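## Task

Place the red earphones in the small chest's lowest drawer and the black earphones in its highest drawer, then make sure all drawers are closed and the chest is still standing upright.

## Robot and tools

ROBOT. Two arms, left_arm and right_arm, each with a two-finger gripper and a wrist camera. Base positions (scene frame, m): left_arm about (+0.001, +0.286, +0.018), right_arm about (+0.004, -0.322, +0.016). A bar under the bases, a plate behind it and a low rail toward the table are fixtures; there is no warning before an arm touches them, and their tops can stand up to about 3 cm above the table.

FRAME. Everything uses the scene frame: origin at table-top height, halfway between the nominal bases, a few cm behind the table's near edge; +x points out over the table, +y toward left_arm, +z up. Arm names do not match image left/right. Reported end_effector_position (m) is the spot between the finger pads, about 1 cm short of the tips; end_effector_quat_wxyz is the orientation. Fingers point along the gripper's +z and close along its y. Printed poses may be off by a few cm, more at long reach.

ROWS. A movement row is 14 numbers, each in [-1, 1]: dx, dy, dz, rx, ry, rz, opening for left_arm, then the same seven for right_arm, always all 14 even if one arm stays still. dx..rz are an offset (not a pose) from that arm's current Hand target, along scene axes; 1.0 equals 0.6 m or 180 degrees; rx, ry, rz form a single rotation vector about the Hand target's position. Opening is absolute: +1 fully open (0.094 m), -1 closed. Sending zeros for an arm's six pose numbers re-commands its present Hand target; an opening of 0 is a real command (half open), so repeat the current opening to leave a gripper unchanged.

TOOLS.
- execute_actions(actions, cameras): actions is a list of actions; each action is a table of up to 15 rows, one row per 1/30 s step, a short table holding its last row. Every row in an action counts from the Hand target at that action's start, so repeating an offset keeps moving further. An empty list returns full state plus images. cameras: list of names, ["all"], or [].
- move(target, speed, blend, opening_speed, grip_force, blocking, cameras): target is one 14-number row or up to 15 rows, all offsets from the same starting Hand targets. speed in m/s (0.002 to 2.9, default 0.25; rotation up to twice that in rad/s), one value or one per target. blend in m rounds corners between targets (0 = stop at each). opening_speed: opening change per second on the -1..+1 scale, at least 0.2; use it to close gently. grip_force: newtons per finger pad, 10 to 50, one value or one per arm; stays until changed; low forces close slowly. blocking=false returns early while motion continues. Paths are straight, do not avoid obstacles or the other arm, and stop after 10 s at most. Avoid paths near an arm's own base; go around it.
- wait(seconds 0 to 10, cameras): lets time pass holding commands; ends early if a running move finishes.
- stop(cameras): brakes a running move.
- zoom_image(camera, region [x0, y0, x1, y1] pixels, at most 504 by 504): closer look at the newest image of cam_head_left, cam_head_right, cam_high, cam_low, cam_left_wrist or cam_right_wrist (all 672x504).
- finished_scene(scene): ends the current scene with its number; irreversible, so only call it once the goal holds without the robot.

RESULTS. Each result gives the robot state: Hand target (last commanded pose after clipping; next offsets start from it), end_effector_position/quat, Joint positions (last per arm = measured opening in m), joint torques, Joint velocities (may say within noise), grip_measured (opening on the -1..+1 scale, reads slightly wide when empty), grip_effort_nm (gripper motor effort, negative = closing; not a pad force), Tool commands, motor temperatures. A move adds a move: line giving its ending (done, off_target, moving, held, fault) and limits (paced = pose clipped, held = steps withheld). done means at rest within 10 mm and 2 degrees; neither done nor off_target tells you about contact.

BEHAVIOUR. Commanded orientation is clipped to 40 degrees from the measured one each step. Friction and weight can leave the gripper short, low or tilted, and small moves may go sideways or not happen; check position and tilt after each move and correct with a further offset. Waiting does not close a shortfall; a new command does. A blocked arm keeps pushing until commanded back past its gripper. Grip: squeeze rises about 1 N per 0.001 below the touch reading, then jumps to the force limit; release by commanding well above grip_measured.

AVOID. Dropping items or releasing moving ones, knocking anything off the table (that fails), fast collisions, hard pushes on heavy or fixed things, tipping the chest, arm-to-arm contact or one gripper closing on the other's fingers, and strain on wrist camera cables. Holding loads or stretched poses heats motors: a MOTOR HOT line appears near 75 °C, at 90 °C the arm folds and goes idle, at 100 °C it collapses. Objects may be nudged occasionally by outside pushes.

Each tool is called as name([rows], argument=value, ...), one row to a line, values as JSON.

## Session

execute_actions(actions=[])

Scene clock: 0.00 s.
left_arm: end_effector_position=(+0.3222, +0.2276, +0.2459) grip_measured=+1.000 grip_effort_nm=n/a end_effector_quat_wxyz=(+0.495, +0.134, +0.851, -0.117) | right_arm: end_effector_position=(+0.3748, -0.2529, +0.3591) grip_measured=+1.000 grip_effort_nm=n/a end_effector_quat_wxyz=(+0.625, -0.040, +0.707, +0.329)
Joint positions: left_arm=[-0.017 0.998 0.798 -0.372 0.341 0.118 0.094] | right_arm=[-0.086 1.078 0.83 0.254 -0.645 0.435 0.094]
Joint velocities: within noise
Joint torques (N m): no reading
Motor temperatures (°C): left_arm=[28 32 29 36 24 26 25] | right_arm=[25 33 36 39 25 24 23]
Heat: left arm: 36 °C; right arm: 39 °C.
Hand target: left_arm +0.3225, +0.2279, +0.2476; +0.495, +0.134, +0.850, -0.116 | right_arm +0.3733, -0.2522, +0.3663; +0.631, -0.045, +0.701, +0.329
Tool commands: left_gripper/opening=+1.0 right_gripper/opening=+1.0

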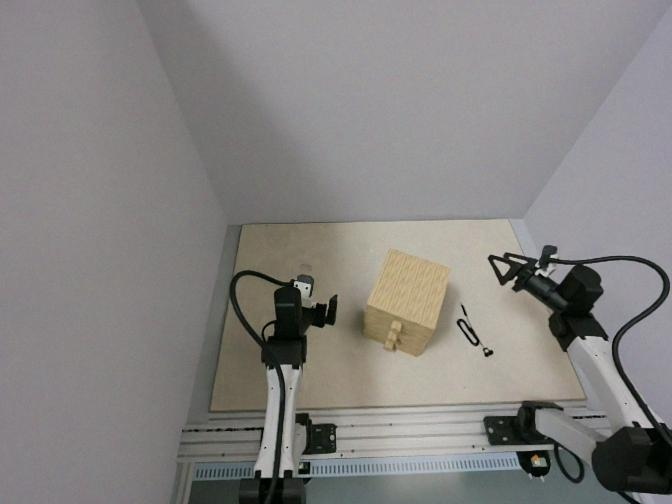

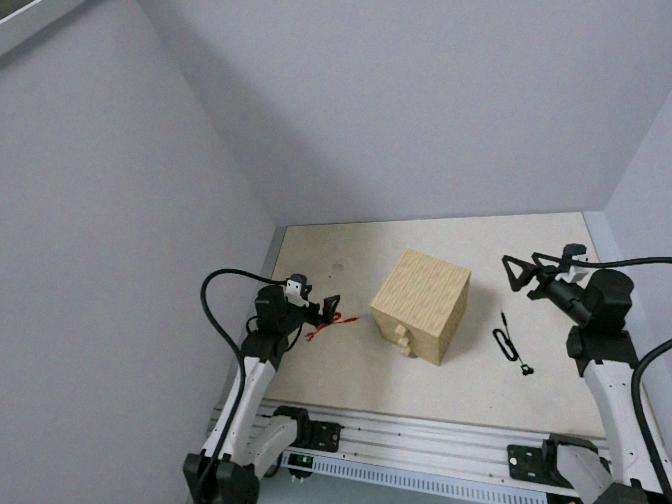

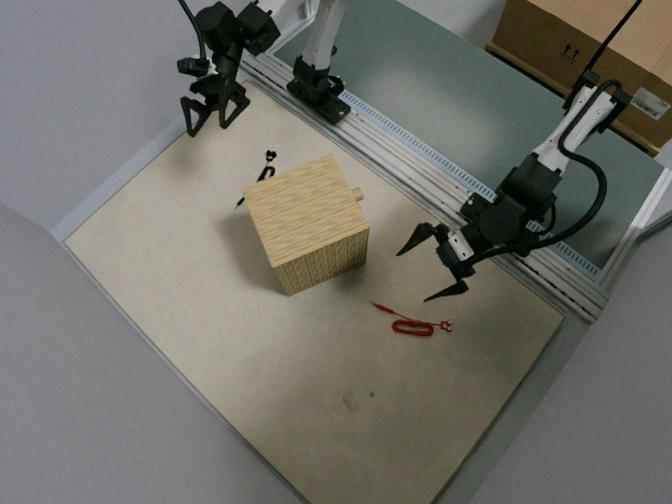

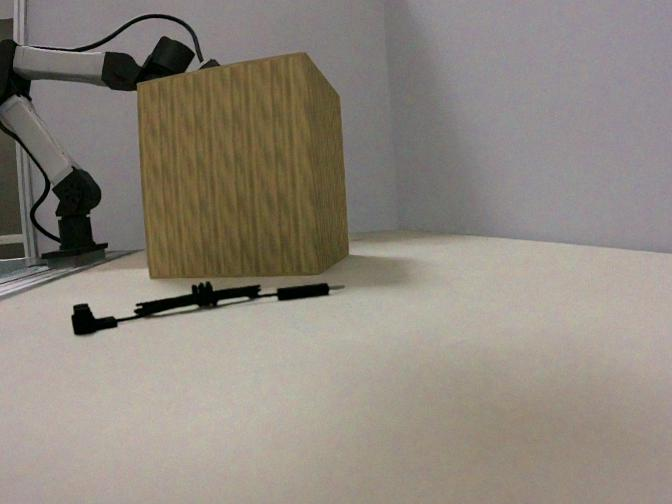

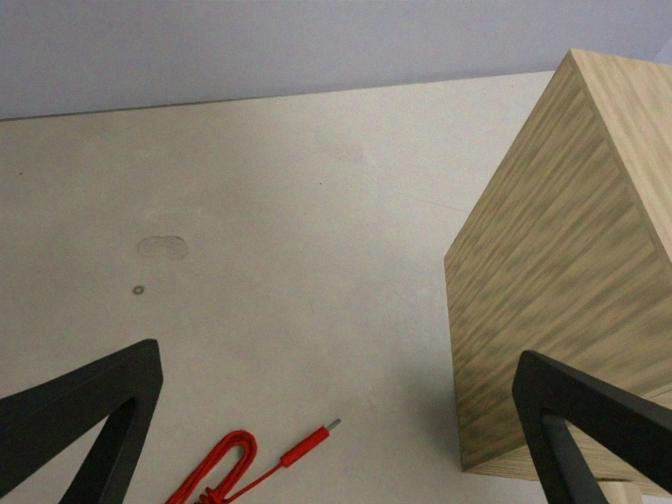

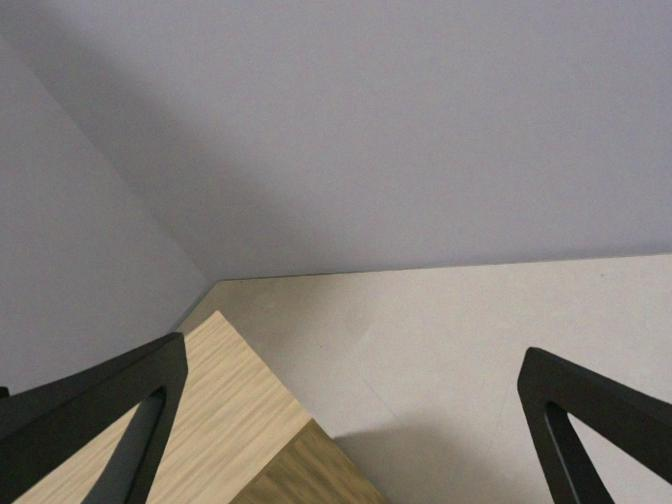

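zoom_image(camera="cam_head_right", region=[280, 230, 560, 440])

zoom_image(camera="cam_head_left", region=[240, 220, 520, 430])

zoom_image(camera="cam_high", region=[170, 120, 490, 360])

Scaled by 1.800 from the camera's 672x504 image, which has a finer 960x720 frame.

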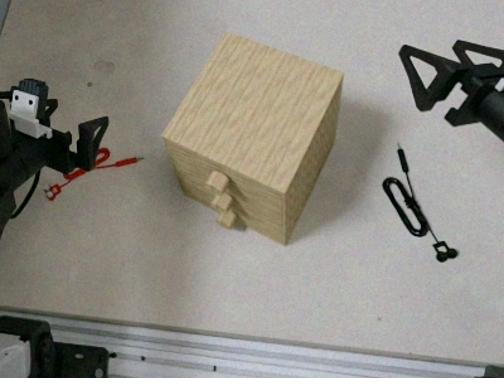

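Scaled by 1.800 from the camera's 672x504 image, which has a finer 960x720 frame.

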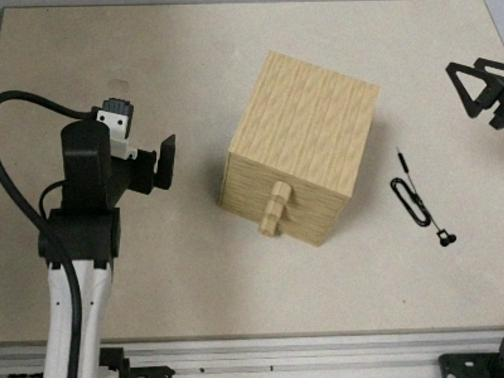

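Scaled by 1.575 from the camera's 672x504 image, which has a finer 960x720 frame.

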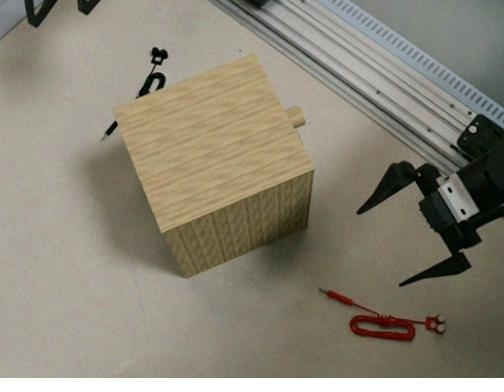

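move(target=[-0.27,-0.213,0.0,0.03,0.083,0.022,1,-0.255,-0.063,-0.244,-0.272,0.331,0.02,1], speed=0.3, cameras=["cam_left_wrist","cam_right_wrist","cam_head_right"])

Scene clock: 70.17 s.
left_arm: end_effector_position=(+0.1584, +0.1016, +0.2384) grip_measured=+1.000 grip_effort_nm=0.00 end_effector_quat_wxyz=(+0.369, +0.121, +0.919, -0.073) | right_arm: end_effector_position=(+0.2246, -0.2897, +0.2170) grip_measured=+1.000 grip_effort_nm=0.04 end_effector_quat_wxyz=(+0.138, -0.149, +0.979, +0.022)
Joint positions: left_arm=[-1.226 0.992 1.047 -1.093 -0.539 -0.802 0.094] | right_arm=[0.104 1.164 1.266 -1.394 -0.066 -0.206 0.094]
Joint torques (N m): left_arm=[-0.47 -0.61 10.71 1.59 -0.65 -0.06] | right_arm=[0.57 -2.43 7.43 0.66 0.07 0.09]
Motor temperatures (°C): left_arm=[27 31 41 44 24 25 25] | right_arm=[25 33 45 48 25 23 23]
Heat: left arm: 44 °C; right arm: 48 °C.
Hand target: left_arm +0.1604, +0.1001, +0.2476; +0.377, +0.111, +0.916, -0.075 | right_arm +0.2203, -0.2900, +0.2199; +0.128, -0.146, +0.981, +0.020
Off the commanded pose: left_arm 0.010 m, 2 deg | right_arm 0.005 m, 1 deg.
move: done
Images, in order (width x height): cam_head_right 672x504, cam_left_wrist 672x504, cam_right_wrist 672x504.

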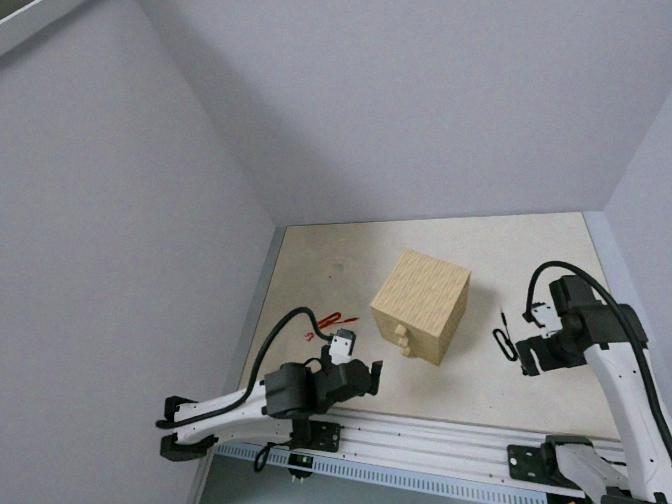

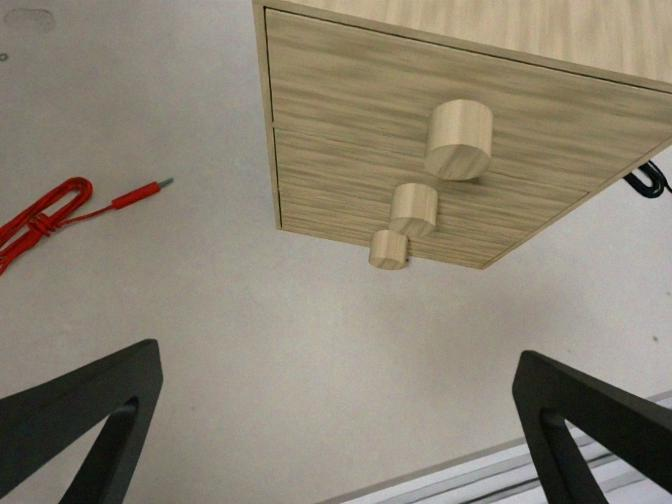

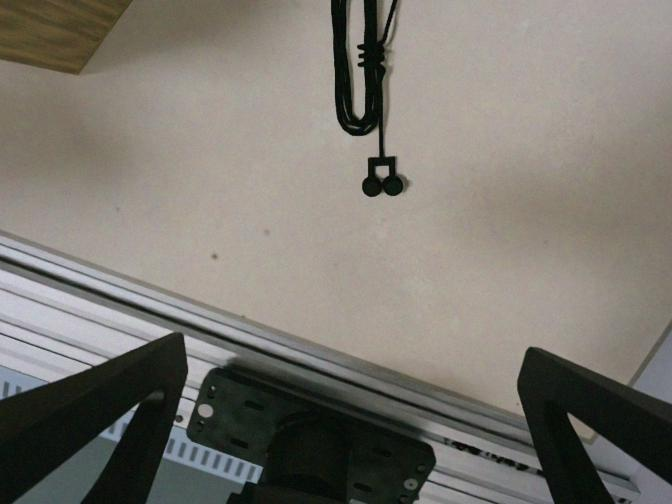

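move(target=[-0.017,-0.063,0.037,0,0,-0.033,1,0.133,0.0,-0.15,0,0,0,1], cameras=["cam_left_wrist","cam_right_wrist","cam_high"])

Scene clock: 120.13 s.
left_arm: end_effector_position=(+0.1503, +0.0651, +0.2628) grip_measured=+1.000 grip_effort_nm=0.00 end_effector_quat_wxyz=(+0.370, +0.154, +0.912, -0.094) | right_arm: end_effector_position=(+0.3028, -0.2876, +0.1340) grip_measured=+1.000 grip_effort_nm=0.03 end_effector_quat_wxyz=(+0.135, -0.144, +0.980, +0.021)
Joint positions: left_arm=[-1.303 1.098 1.188 -1.108 -0.539 -0.801 0.094] | right_arm=[0.091 1.424 1.12 -0.994 -0.066 -0.21 0.094]
Joint torques (N m): left_arm=[-0.44 -1.31 10.59 1.64 -0.48 0.23] | right_arm=[-0.47 -5.44 5.18 0.99 0 -0.13]
Motor temperatures (°C): left_arm=[27 30 41 40 25 25 25] | right_arm=[25 32 43 40 25 23 23]
Heat: left arm: 41 °C; right arm: 43 °C.
Hand target: left_arm +0.1502, +0.0623, +0.2699; +0.373, +0.159, +0.909, -0.095 | right_arm +0.3000, -0.2900, +0.1298; +0.128, -0.146, +0.981, +0.020
Off the commanded pose: left_arm 0.008 m, 1 deg | right_arm 0.005 m, 1 deg.
move: done
Images, in order (width x height): cam_high 672x504, cam_left_wrist 672x504, cam_right_wrist 672x504.

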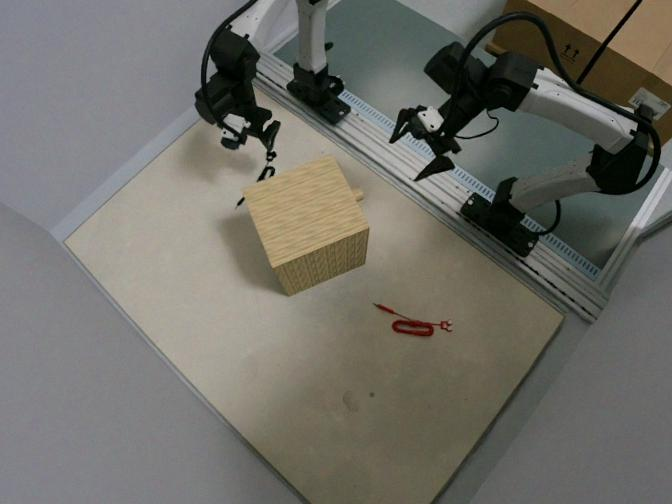

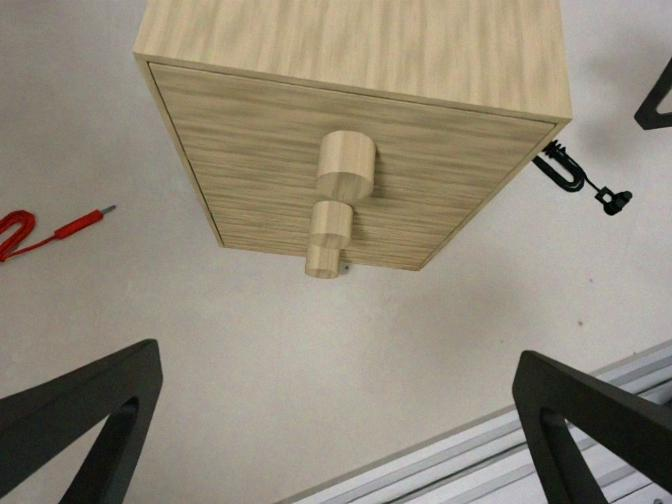

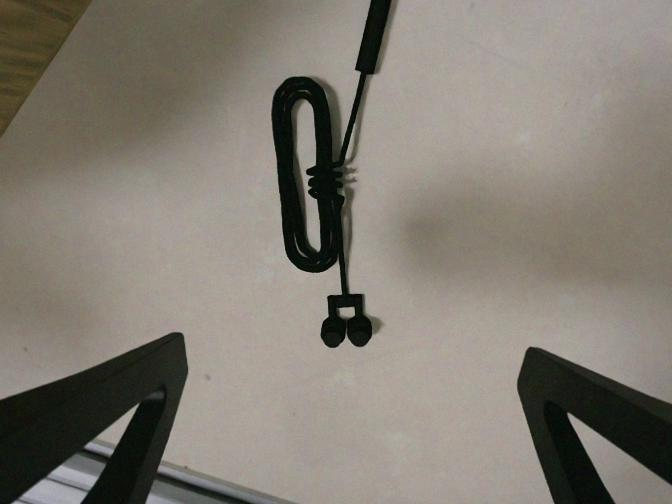

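move(target=[0.083,-0.043,-0.095,0,0,0,1,0.023,0.037,-0.19,0,0,0,1], cameras=["cam_left_wrist","cam_right_wrist","cam_high","cam_low"], speed=0.15)

Scene clock: 153.73 s.
left_arm: end_effector_position=(+0.1970, +0.0352, +0.2207) grip_measured=+1.000 grip_effort_nm=-0.01 end_effector_quat_wxyz=(+0.375, +0.156, +0.908, -0.104) | right_arm: end_effector_position=(+0.3203, -0.2677, +0.0242) grip_measured=+1.000 grip_effort_nm=0.04 end_effector_quat_wxyz=(+0.141, -0.149, +0.979, +0.020)
Joint positions: left_arm=[-1.141 1.19 1.036 -0.765 -0.443 -0.638 0.094] | right_arm=[0.161 1.623 0.845 -0.506 -0.047 -0.152 0.094]
Joint torques (N m): left_arm=[0.77 -2.59 7.08 2.14 -0.36 0.26] | right_arm=[0.38 -5.71 4 1.1 0.04 0.07]
Heat: left arm: 41 °C; right arm: 41 °C.
Hand target: left_arm +0.2000, +0.0366, +0.2128; +0.373, +0.159, +0.909, -0.095 | right_arm +0.3139, -0.2677, +0.0159; +0.128, -0.146, +0.981, +0.020
Off the commanded pose: left_arm 0.008 m, 1 deg | right_arm 0.011 m, 1 deg.
move: off_target (right_arm)
Images, in order (width x height): cam_high 672x504, cam_low 672x504, cam_left_wrist 672x504, cam_right_wrist 672x504.

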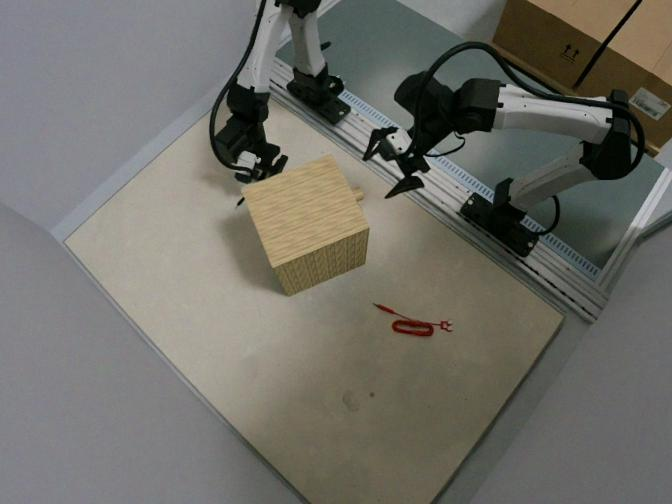

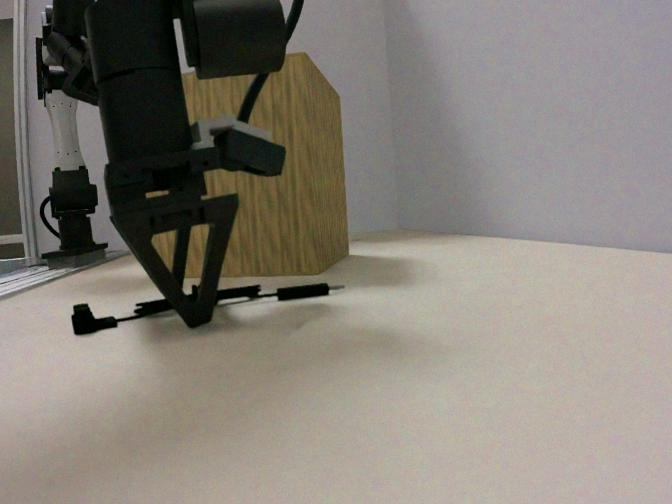

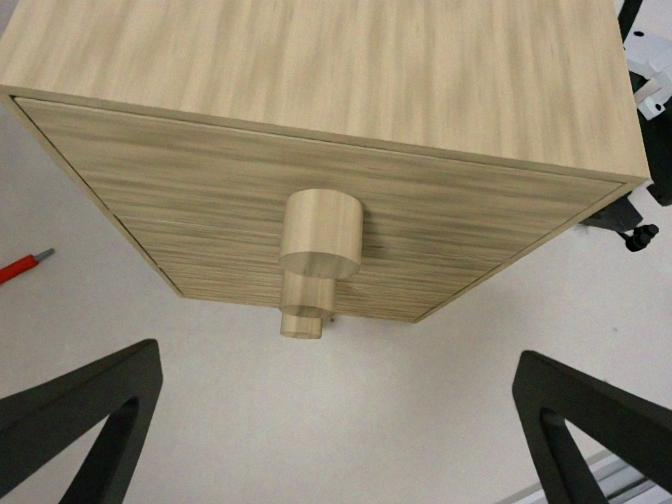

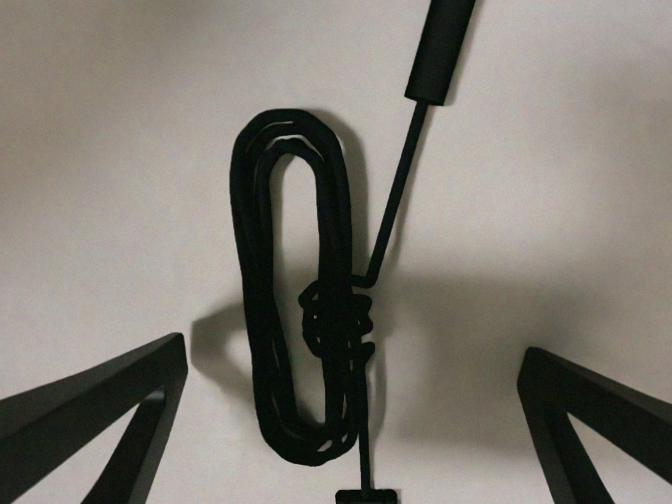

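move(target=[0.057,-0.017,-0.047,0,0,0,1,-0.008,0.005,-0.02,0,0,0,1], cameras=["cam_left_wrist","cam_right_wrist","cam_low"], speed=0.1)

Scene clock: 173.10 s.
left_arm: end_effector_position=(+0.2314, +0.0243, +0.1934) grip_measured=+1.000 grip_effort_nm=-0.01 end_effector_quat_wxyz=(+0.376, +0.155, +0.908, -0.104) | right_arm: end_effector_position=(+0.3204, -0.2668, +0.0220) grip_measured=+1.000 grip_effort_nm=0.04 end_effector_quat_wxyz=(+0.148, -0.148, +0.978, +0.010)
Joint positions: left_arm=[-1.038 1.283 0.977 -0.576 -0.381 -0.549 0.094] | right_arm=[0.177 1.617 0.823 -0.475 -0.022 -0.136 0.094]
Joint torques (N m): left_arm=[0.72 -3.28 7.15 2.25 -0.32 0.27] | right_arm=[0.17 -4.33 2.28 1.38 -0.14 0.06]
Heat: left arm: 43 °C; right arm: 40 °C.
Hand target: left_arm +0.2343, +0.0263, +0.1846; +0.373, +0.159, +0.909, -0.094 | right_arm +0.3091, -0.2648, +0.0039; +0.128, -0.146, +0.981, +0.020
Off the commanded pose: left_arm 0.009 m, 1 deg | right_arm 0.021 m, 3 deg.
move: off_target (right_arm)
Images, in order (width x height): cam_low 672x504, cam_left_wrist 672x504, cam_right_wrist 672x504.

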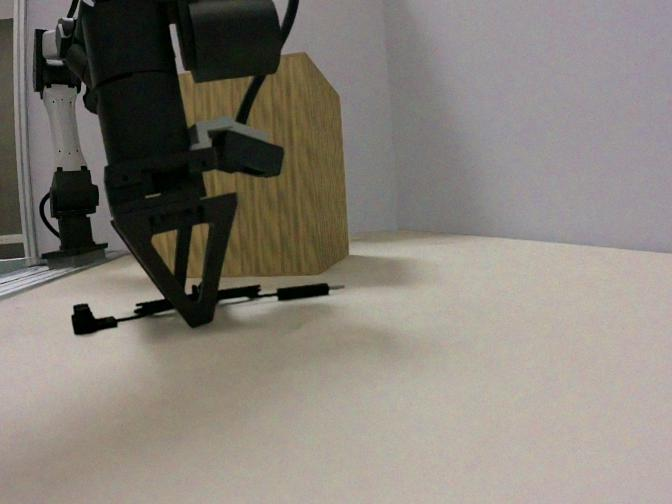

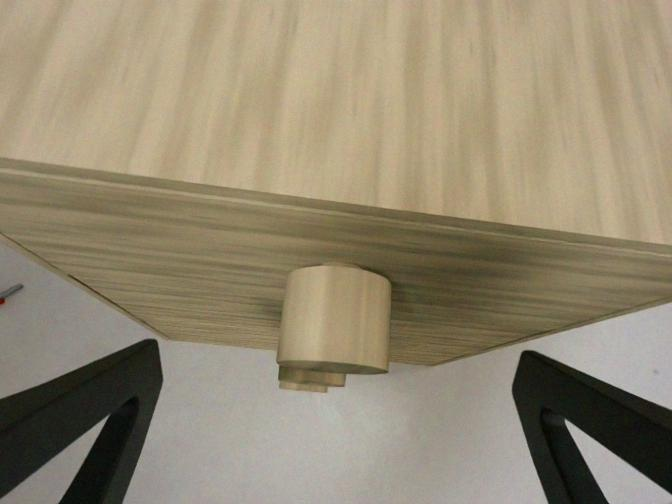

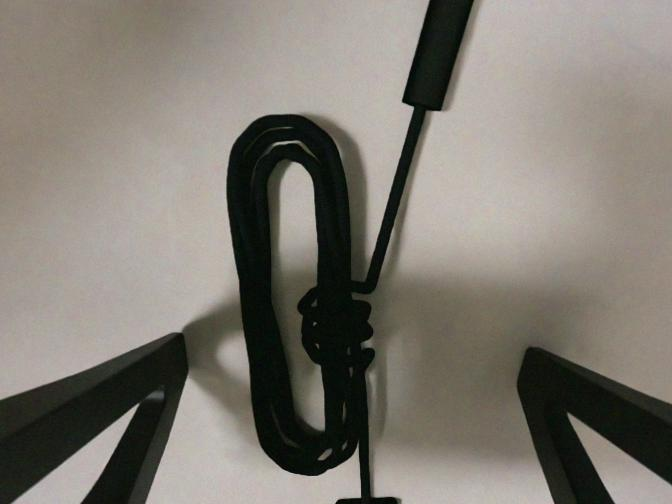

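move([
  [0.02,-0.008,-0.007,0,0,0,1,0.006,0,0.014,0,0,0,1],
  [0.02,-0.008,-0.007,0,0,0,-0.6,0.006,0,0.014,0,0,0,-1],
], cameras=["cam_left_wrist","cam_right_wrist"], speed=0.1, grip_force=[40, 25])

Scene clock: 192.00 s.
left_arm: end_effector_position=(+0.2423, +0.0211, +0.1856) grip_measured=-0.413 grip_effort_nm=-0.85 end_effector_quat_wxyz=(+0.374, +0.158, +0.909, -0.100) | right_arm: end_effector_position=(+0.3228, -0.2673, +0.0230) grip_measured=-0.522 grip_effort_nm=-0.09 end_effector_quat_wxyz=(+0.154, -0.147, +0.977, +0.008)
Joint positions: left_arm=[-1.009 1.324 0.977 -0.536 -0.362 -0.523 0.028] | right_arm=[0.177 1.616 0.823 -0.465 -0.017 -0.136 0.022]
Joint velocities: left_arm=[within noise] | right_arm=[-0.007 -0.007 0.002 -0.095 0.037 -0.007 -0.014]
Joint torques (N m): left_arm=[0.75 -3.41 8.09 2.26 -0.31 0.24] | right_arm=[0.03 -4.74 4.82 0.9 -0.2 0.04]
Heat: left arm: 43 °C; right arm: 39 °C.
Hand target: left_arm +0.2463, +0.0216, +0.1803; +0.373, +0.159, +0.909, -0.094 | right_arm +0.3127, -0.2647, +0.0123; +0.128, -0.146, +0.981, +0.020
Off the commanded pose: left_arm 0.007 m, 1 deg | right_arm 0.015 m, 3 deg.
grip_force (N): 40, 25
move: moving (right_arm; no rest 5 s after target 2's new opening was sent); target 2's new opening was sent with right_arm's hand 0.013 m and 3 deg from that target
Images, in order (width x height): cam_left_wrist 672x504, cam_right_wrist 672x504.

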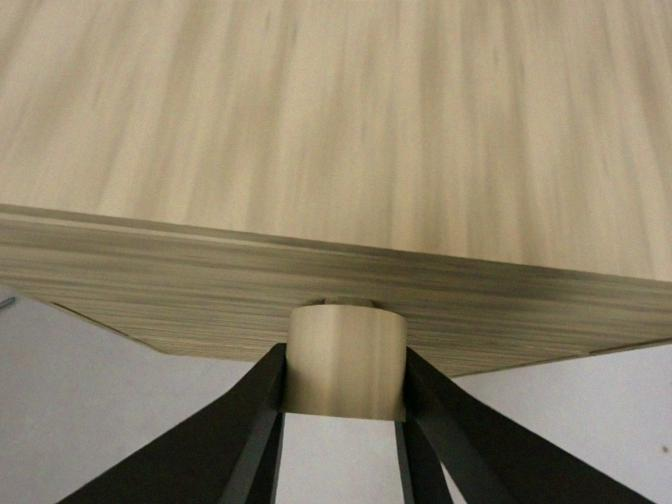

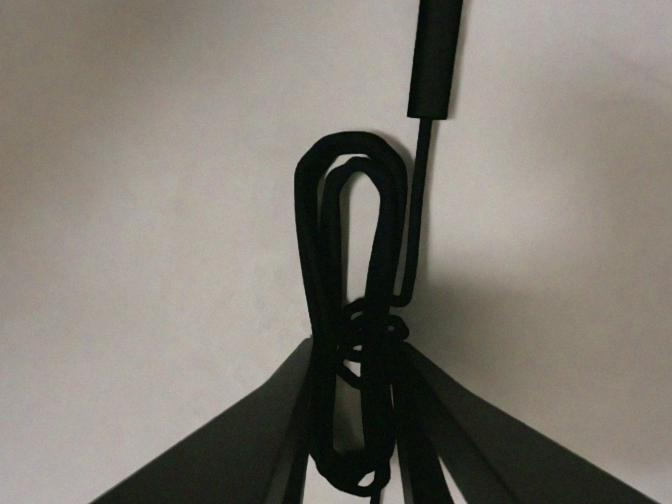

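move([
  [-0.075,0.037,0,0,0,0,-0.6,0,0,0,0,0,0,-1],
  [-0.14,0.068,0.006,0,0,0,-0.6,0,0,0.1,0,0,0,-1],
], cameras=["cam_left_wrist","cam_right_wrist","cam_high","cam_low","cam_head_right"], speed=0.08, blend=0.01)

Scene clock: 205.43 s.
left_arm: end_effector_position=(+0.1617, +0.0555, +0.1848) grip_measured=-0.413 grip_effort_nm=-0.85 end_effector_quat_wxyz=(+0.366, +0.166, +0.910, -0.103) | right_arm: end_effector_position=(+0.3112, -0.2665, +0.0608) grip_measured=-0.810 grip_effort_nm=-0.53 end_effector_quat_wxyz=(+0.123, -0.148, +0.981, +0.014)
Joint positions: left_arm=[-1.255 1.068 0.851 -0.762 -0.49 -0.73 0.028] | right_arm=[0.177 1.55 0.943 -0.713 -0.031 -0.136 0.009]
Joint torques (N m): left_arm=[-0.49 -3.9 7.24 1.73 -0.68 -0.05] | right_arm=[-0.06 -7.91 7.72 0.62 -0.09 0.02]
Heat: left arm: 43 °C; right arm: 39 °C.
Hand target: left_arm +0.1622, +0.0623, +0.1840; +0.373, +0.159, +0.909, -0.094 | right_arm +0.3127, -0.2647, +0.0723; +0.128, -0.146, +0.981, +0.020
Off the commanded pose: left_arm 0.007 m, 2 deg | right_arm 0.012 m, 1 deg.
grip_force (N): 40, 25
move: off_target (right_arm)
Images, in order (width x height): cam_head_right 672x504, cam_high 672x504, cam_low 672x504, cam_left_wrist 672x504, cam_right_wrist 672x504.

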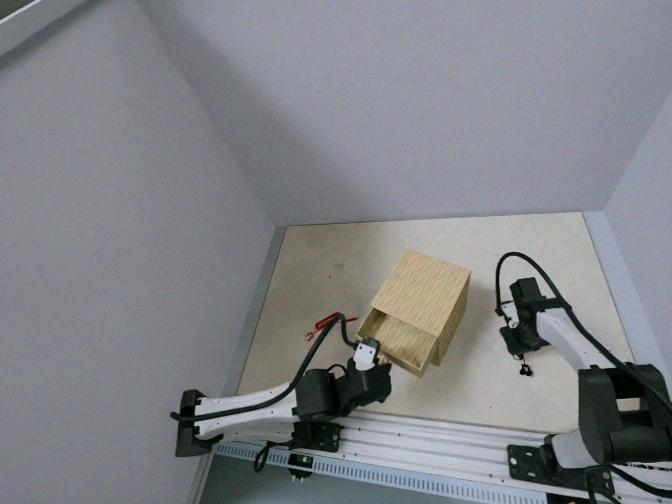

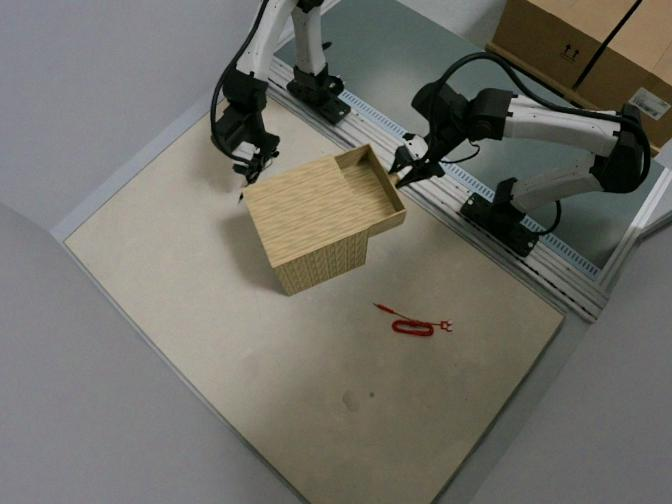

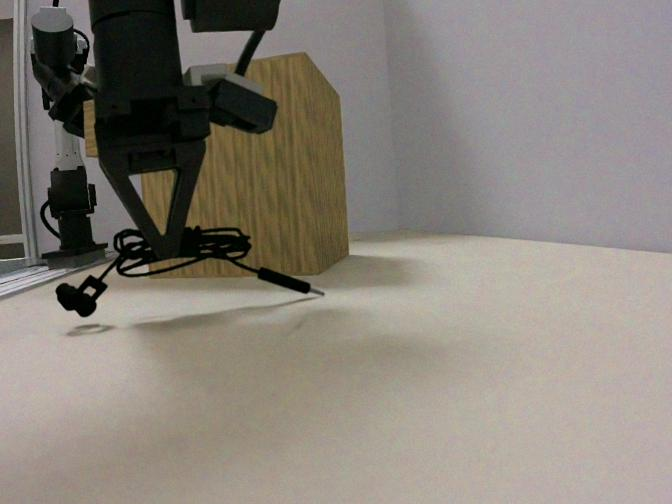

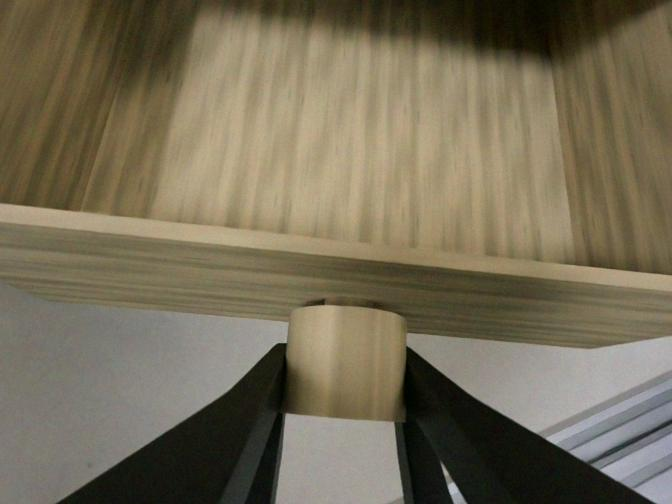

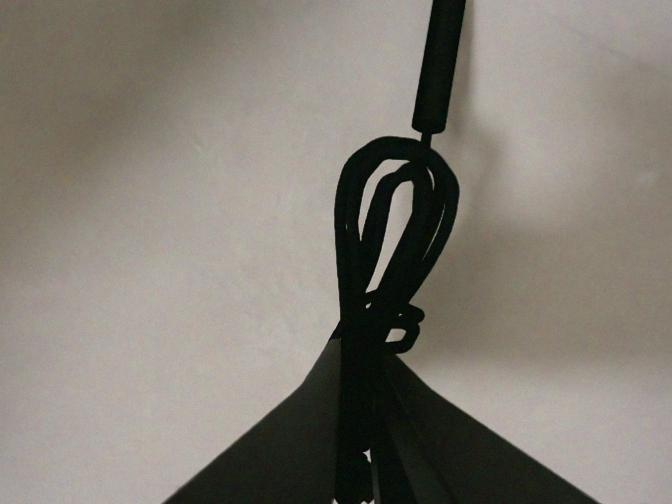

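move([
  [0,0,0,0,0,0,0.6,0,0,0,0,0,0,-1],
  [-0.083,0.036,0.092,0,0,0,0.6,0,0,0.25,0,0,0,-1],
  [-0.02,0.23,0.227,0.071,0.07,-0.107,1,0,0.05,0.53,0,0,0.1,-1],
  [0.23,0.363,0.127,0.142,0.141,-0.214,1,-0.147,0.488,0.53,0,0,0.261,-1],
], cameras=["cam_left_wrist","cam_right_wrist","cam_head_left","cam_head_right","cam_high"], speed=0.22, blend=[0,0.02,0.02,0])

Scene clock: 228.50 s.
left_arm: end_effector_position=(+0.2945, +0.2764, +0.2568) grip_measured=+0.998 grip_effort_nm=0.11 end_effector_quat_wxyz=(+0.119, +0.487, +0.865, -0.023) | right_arm: end_effector_position=(+0.2336, +0.0385, +0.3965) grip_measured=-0.810 grip_effort_nm=-0.53 end_effector_quat_wxyz=(+0.328, -0.495, +0.788, +0.163)
Joint positions: left_arm=[0.05 1.618 1.761 -1.574 0.17 1.078 0.094] | right_arm=[1.014 1.87 2.534 -1.477 -0.018 -0.118 0.009]
Joint torques (N m): left_arm=[0.47 -4.74 9.59 0.85 0.01 0.27] | right_arm=[0.08 -7.82 6.53 1.12 -0.08 0.1]
Motor temperatures (°C): left_arm=[27 31 40 41 25 24 26] | right_arm=[25 37 43 37 25 23 24]
Heat: left arm: 41 °C; right arm: 43 °C.
Hand target: left_arm +0.3002, +0.2802, +0.2601; +0.075, +0.497, +0.863, -0.044 | right_arm +0.2246, +0.0281, +0.3902; +0.110, -0.525, +0.841, +0.069
Off the commanded pose: left_arm 0.008 m, 6 deg | right_arm 0.015 m, 28 deg.
joint sent to its limit (left arm) — joint 4 (wrist pitch), lower limit. The joint targets are off in orientation, not in position.
joint sent to its limit (right arm) — joint 4 (wrist pitch), lower limit. The joint targets are off in orientation, not in position.
grip_force (N): 40, 25
move: off_target (left_arm, right_arm); blend cut to 0 m at target 3; target 3's new opening was sent with left_arm's hand 0.004 m and 5 deg from that target
Images, in order (width x height): cam_head_left 672x504, cam_head_right 672x504, cam_high 672x504, cam_left_wrist 672x504, cam_right_wrist 672x504.

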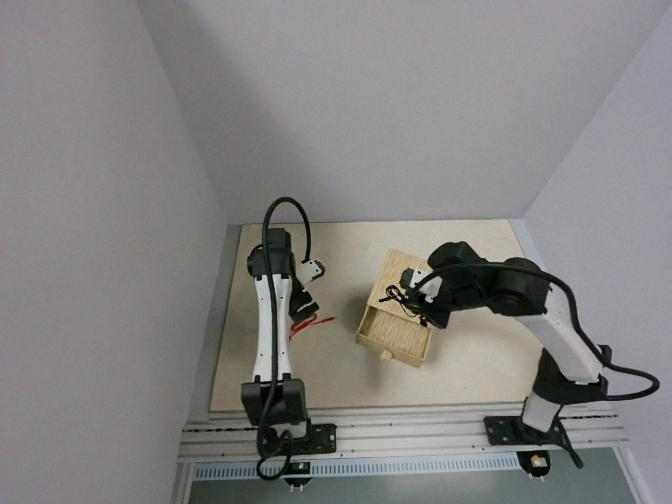

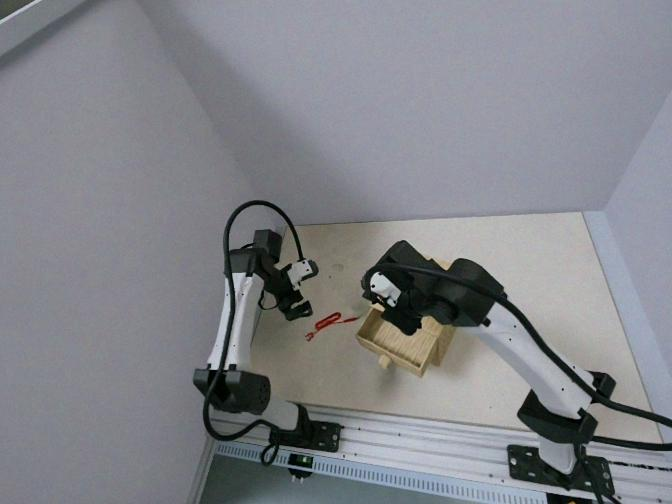

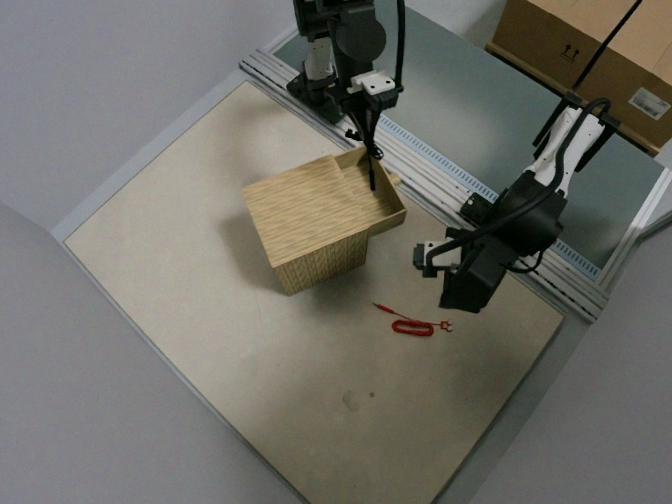

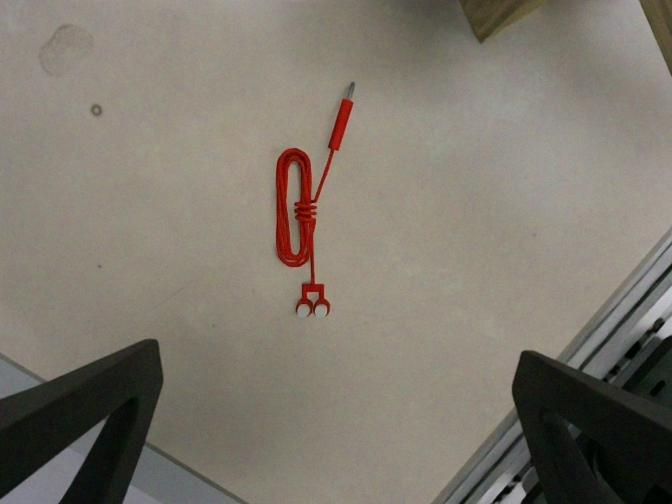

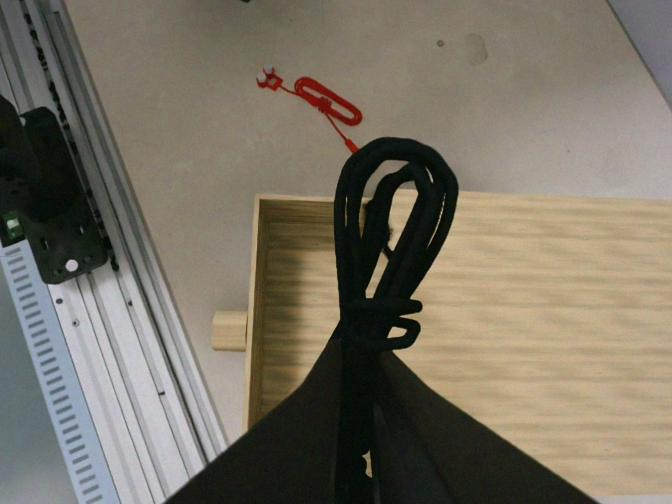

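move(target=[0.073,0.033,-0.333,0,0,0,1,-0.021,0.012,-0.217,0,0,0,-1], cameras=["cam_left_wrist","cam_right_wrist","cam_high"], speed=0.15)

Scene clock: 250.90 s.
left_arm: end_effector_position=(+0.3434, +0.2967, +0.0694) grip_measured=+0.998 grip_effort_nm=0.11 end_effector_quat_wxyz=(+0.079, +0.494, +0.865, -0.044) | right_arm: end_effector_position=(+0.2244, +0.0492, +0.2730) grip_measured=-0.810 grip_effort_nm=-0.53 end_effector_quat_wxyz=(+0.168, -0.521, +0.831, +0.096)
Joint positions: left_arm=[0.096 1.857 1.286 -0.959 0.164 1.145 0.094] | right_arm=[1.045 1.95 2.254 -1.478 -0.019 -0.089 0.009]
Joint torques (N m): left_arm=[0.57 -6.68 6.34 0.83 0.04 0.3] | right_arm=[0.62 -9.37 4.52 0.43 0.01 0.1]
Heat: left arm: 41 °C; right arm: 41 °C.
Hand target: left_arm +0.3439, +0.3001, +0.0603; +0.075, +0.497, +0.863, -0.044 | right_arm +0.2119, +0.0352, +0.2601; +0.110, -0.525, +0.841, +0.069
Off the commanded pose: left_arm 0.010 m, 1 deg | right_arm 0.023 m, 7 deg.
joint sent to its limit (right arm) — joint 4 (wrist pitch), lower limit. The joint targets still meet the commanded pose.
grip_force (N): 40, 25
move: off_target (right_arm)
Images, in order (width x height): cam_high 672x504, cam_left_wrist 672x504, cam_right_wrist 672x504.

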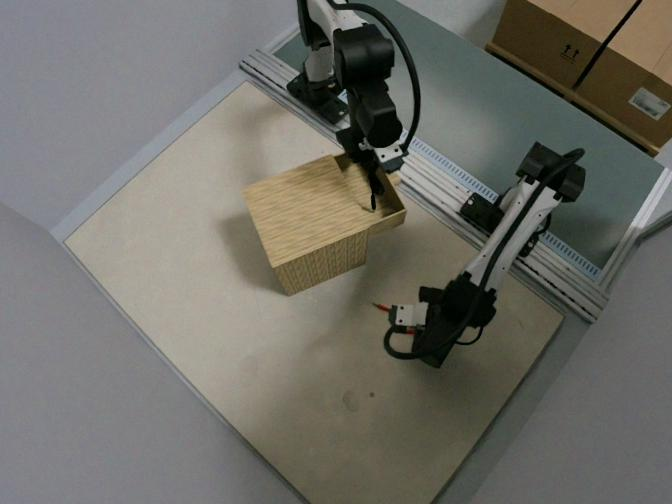

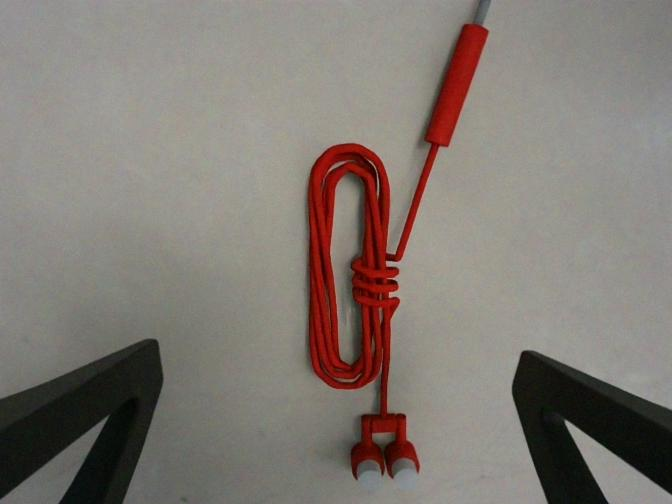

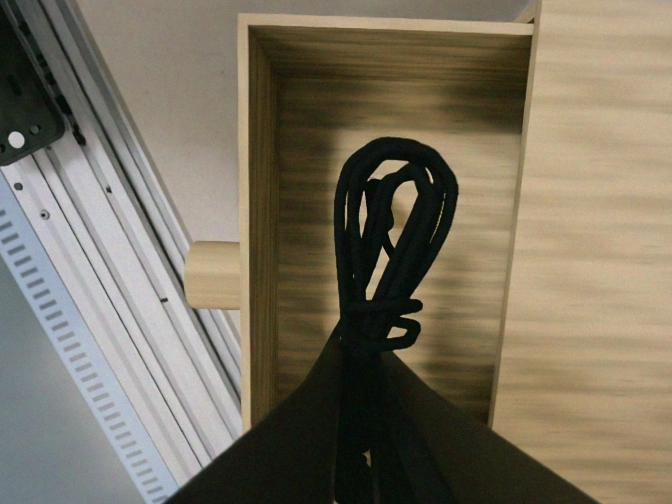

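move([
  [0,0,0,0,0,0,0.2,0.007,0.015,-0.062,0,0,0,-0.81],
  [0,-0.01,-0.078,0,0,0,0.2,0.007,0.015,-0.062,0,0,0,-0.81],
  [0,-0.01,-0.078,0,0,0,-1,0.007,0.015,-0.062,0,0,0,-0.3],
  [0,-0.01,0.15,0,0,0,-1,0.007,0.015,0.13,0,0,0,-0.3],
], cameras=["cam_left_wrist","cam_right_wrist","cam_high"], speed=0.15, grip_force=[40, 40])

Scene clock: 276.60 s.
left_arm: end_effector_position=(+0.3381, +0.2946, +0.1366) grip_measured=-0.924 grip_effort_nm=-0.85 end_effector_quat_wxyz=(+0.058, +0.494, +0.865, -0.059) | right_arm: end_effector_position=(+0.2294, +0.0594, +0.3325) grip_measured=-0.302 grip_effort_nm=0.14 end_effector_quat_wxyz=(+0.248, -0.509, +0.813, +0.137)
Joint positions: left_arm=[0.091 1.842 1.54 -1.279 0.163 1.146 0.004] | right_arm=[1.048 1.943 2.431 -1.478 -0.019 -0.083 0.033]
Joint torques (N m): left_arm=[-0.51 -10.43 9.8 0.41 0.05 0.09] | right_arm=[0.66 -10.91 6.68 0.82 0.02 0.09]
Motor temperatures (°C): left_arm=[27 33 40 37 24 24 25] | right_arm=[24 44 40 36 25 22 24]
Heat: left arm: 40 °C; right arm: 44 °C.
Hand target: left_arm +0.3440, +0.2940, +0.1504; +0.075, +0.497, +0.863, -0.044 | right_arm +0.2161, +0.0443, +0.3380; +0.110, -0.525, +0.841, +0.069
Off the commanded pose: left_arm 0.015 m, 3 deg | right_arm 0.021 m, 18 deg.
joint sent to its limit (right arm) — joint 4 (wrist pitch), lower limit. The joint targets are off in orientation, not in position.
grip_force (N): 40, 40
move: off_target (left_arm, right_arm)
Images, in order (width x height): cam_high 672x504, cam_left_wrist 672x504, cam_right_wrist 672x504.

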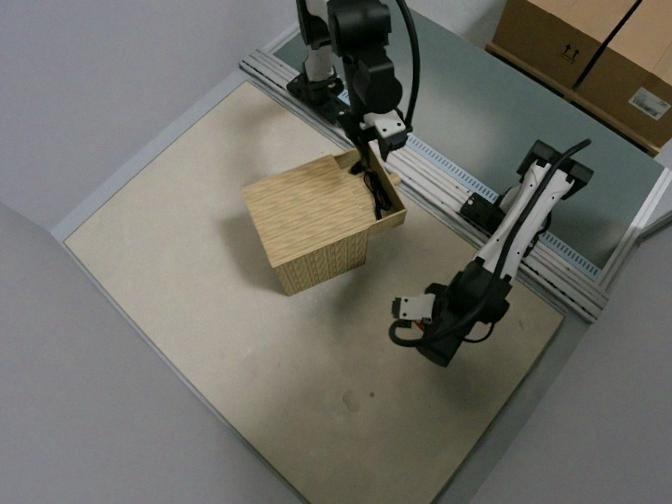

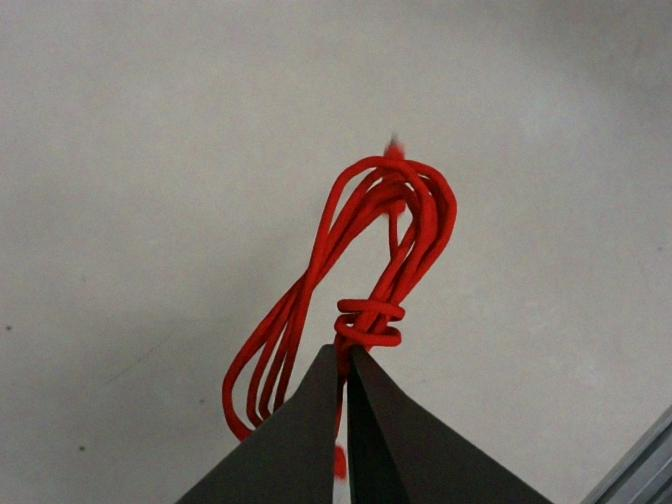

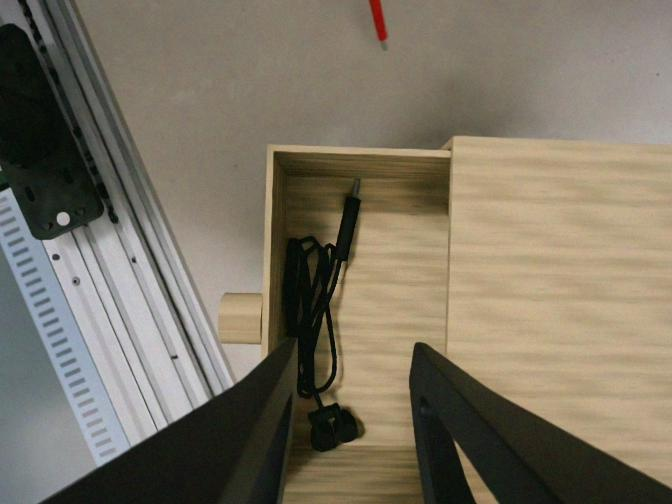

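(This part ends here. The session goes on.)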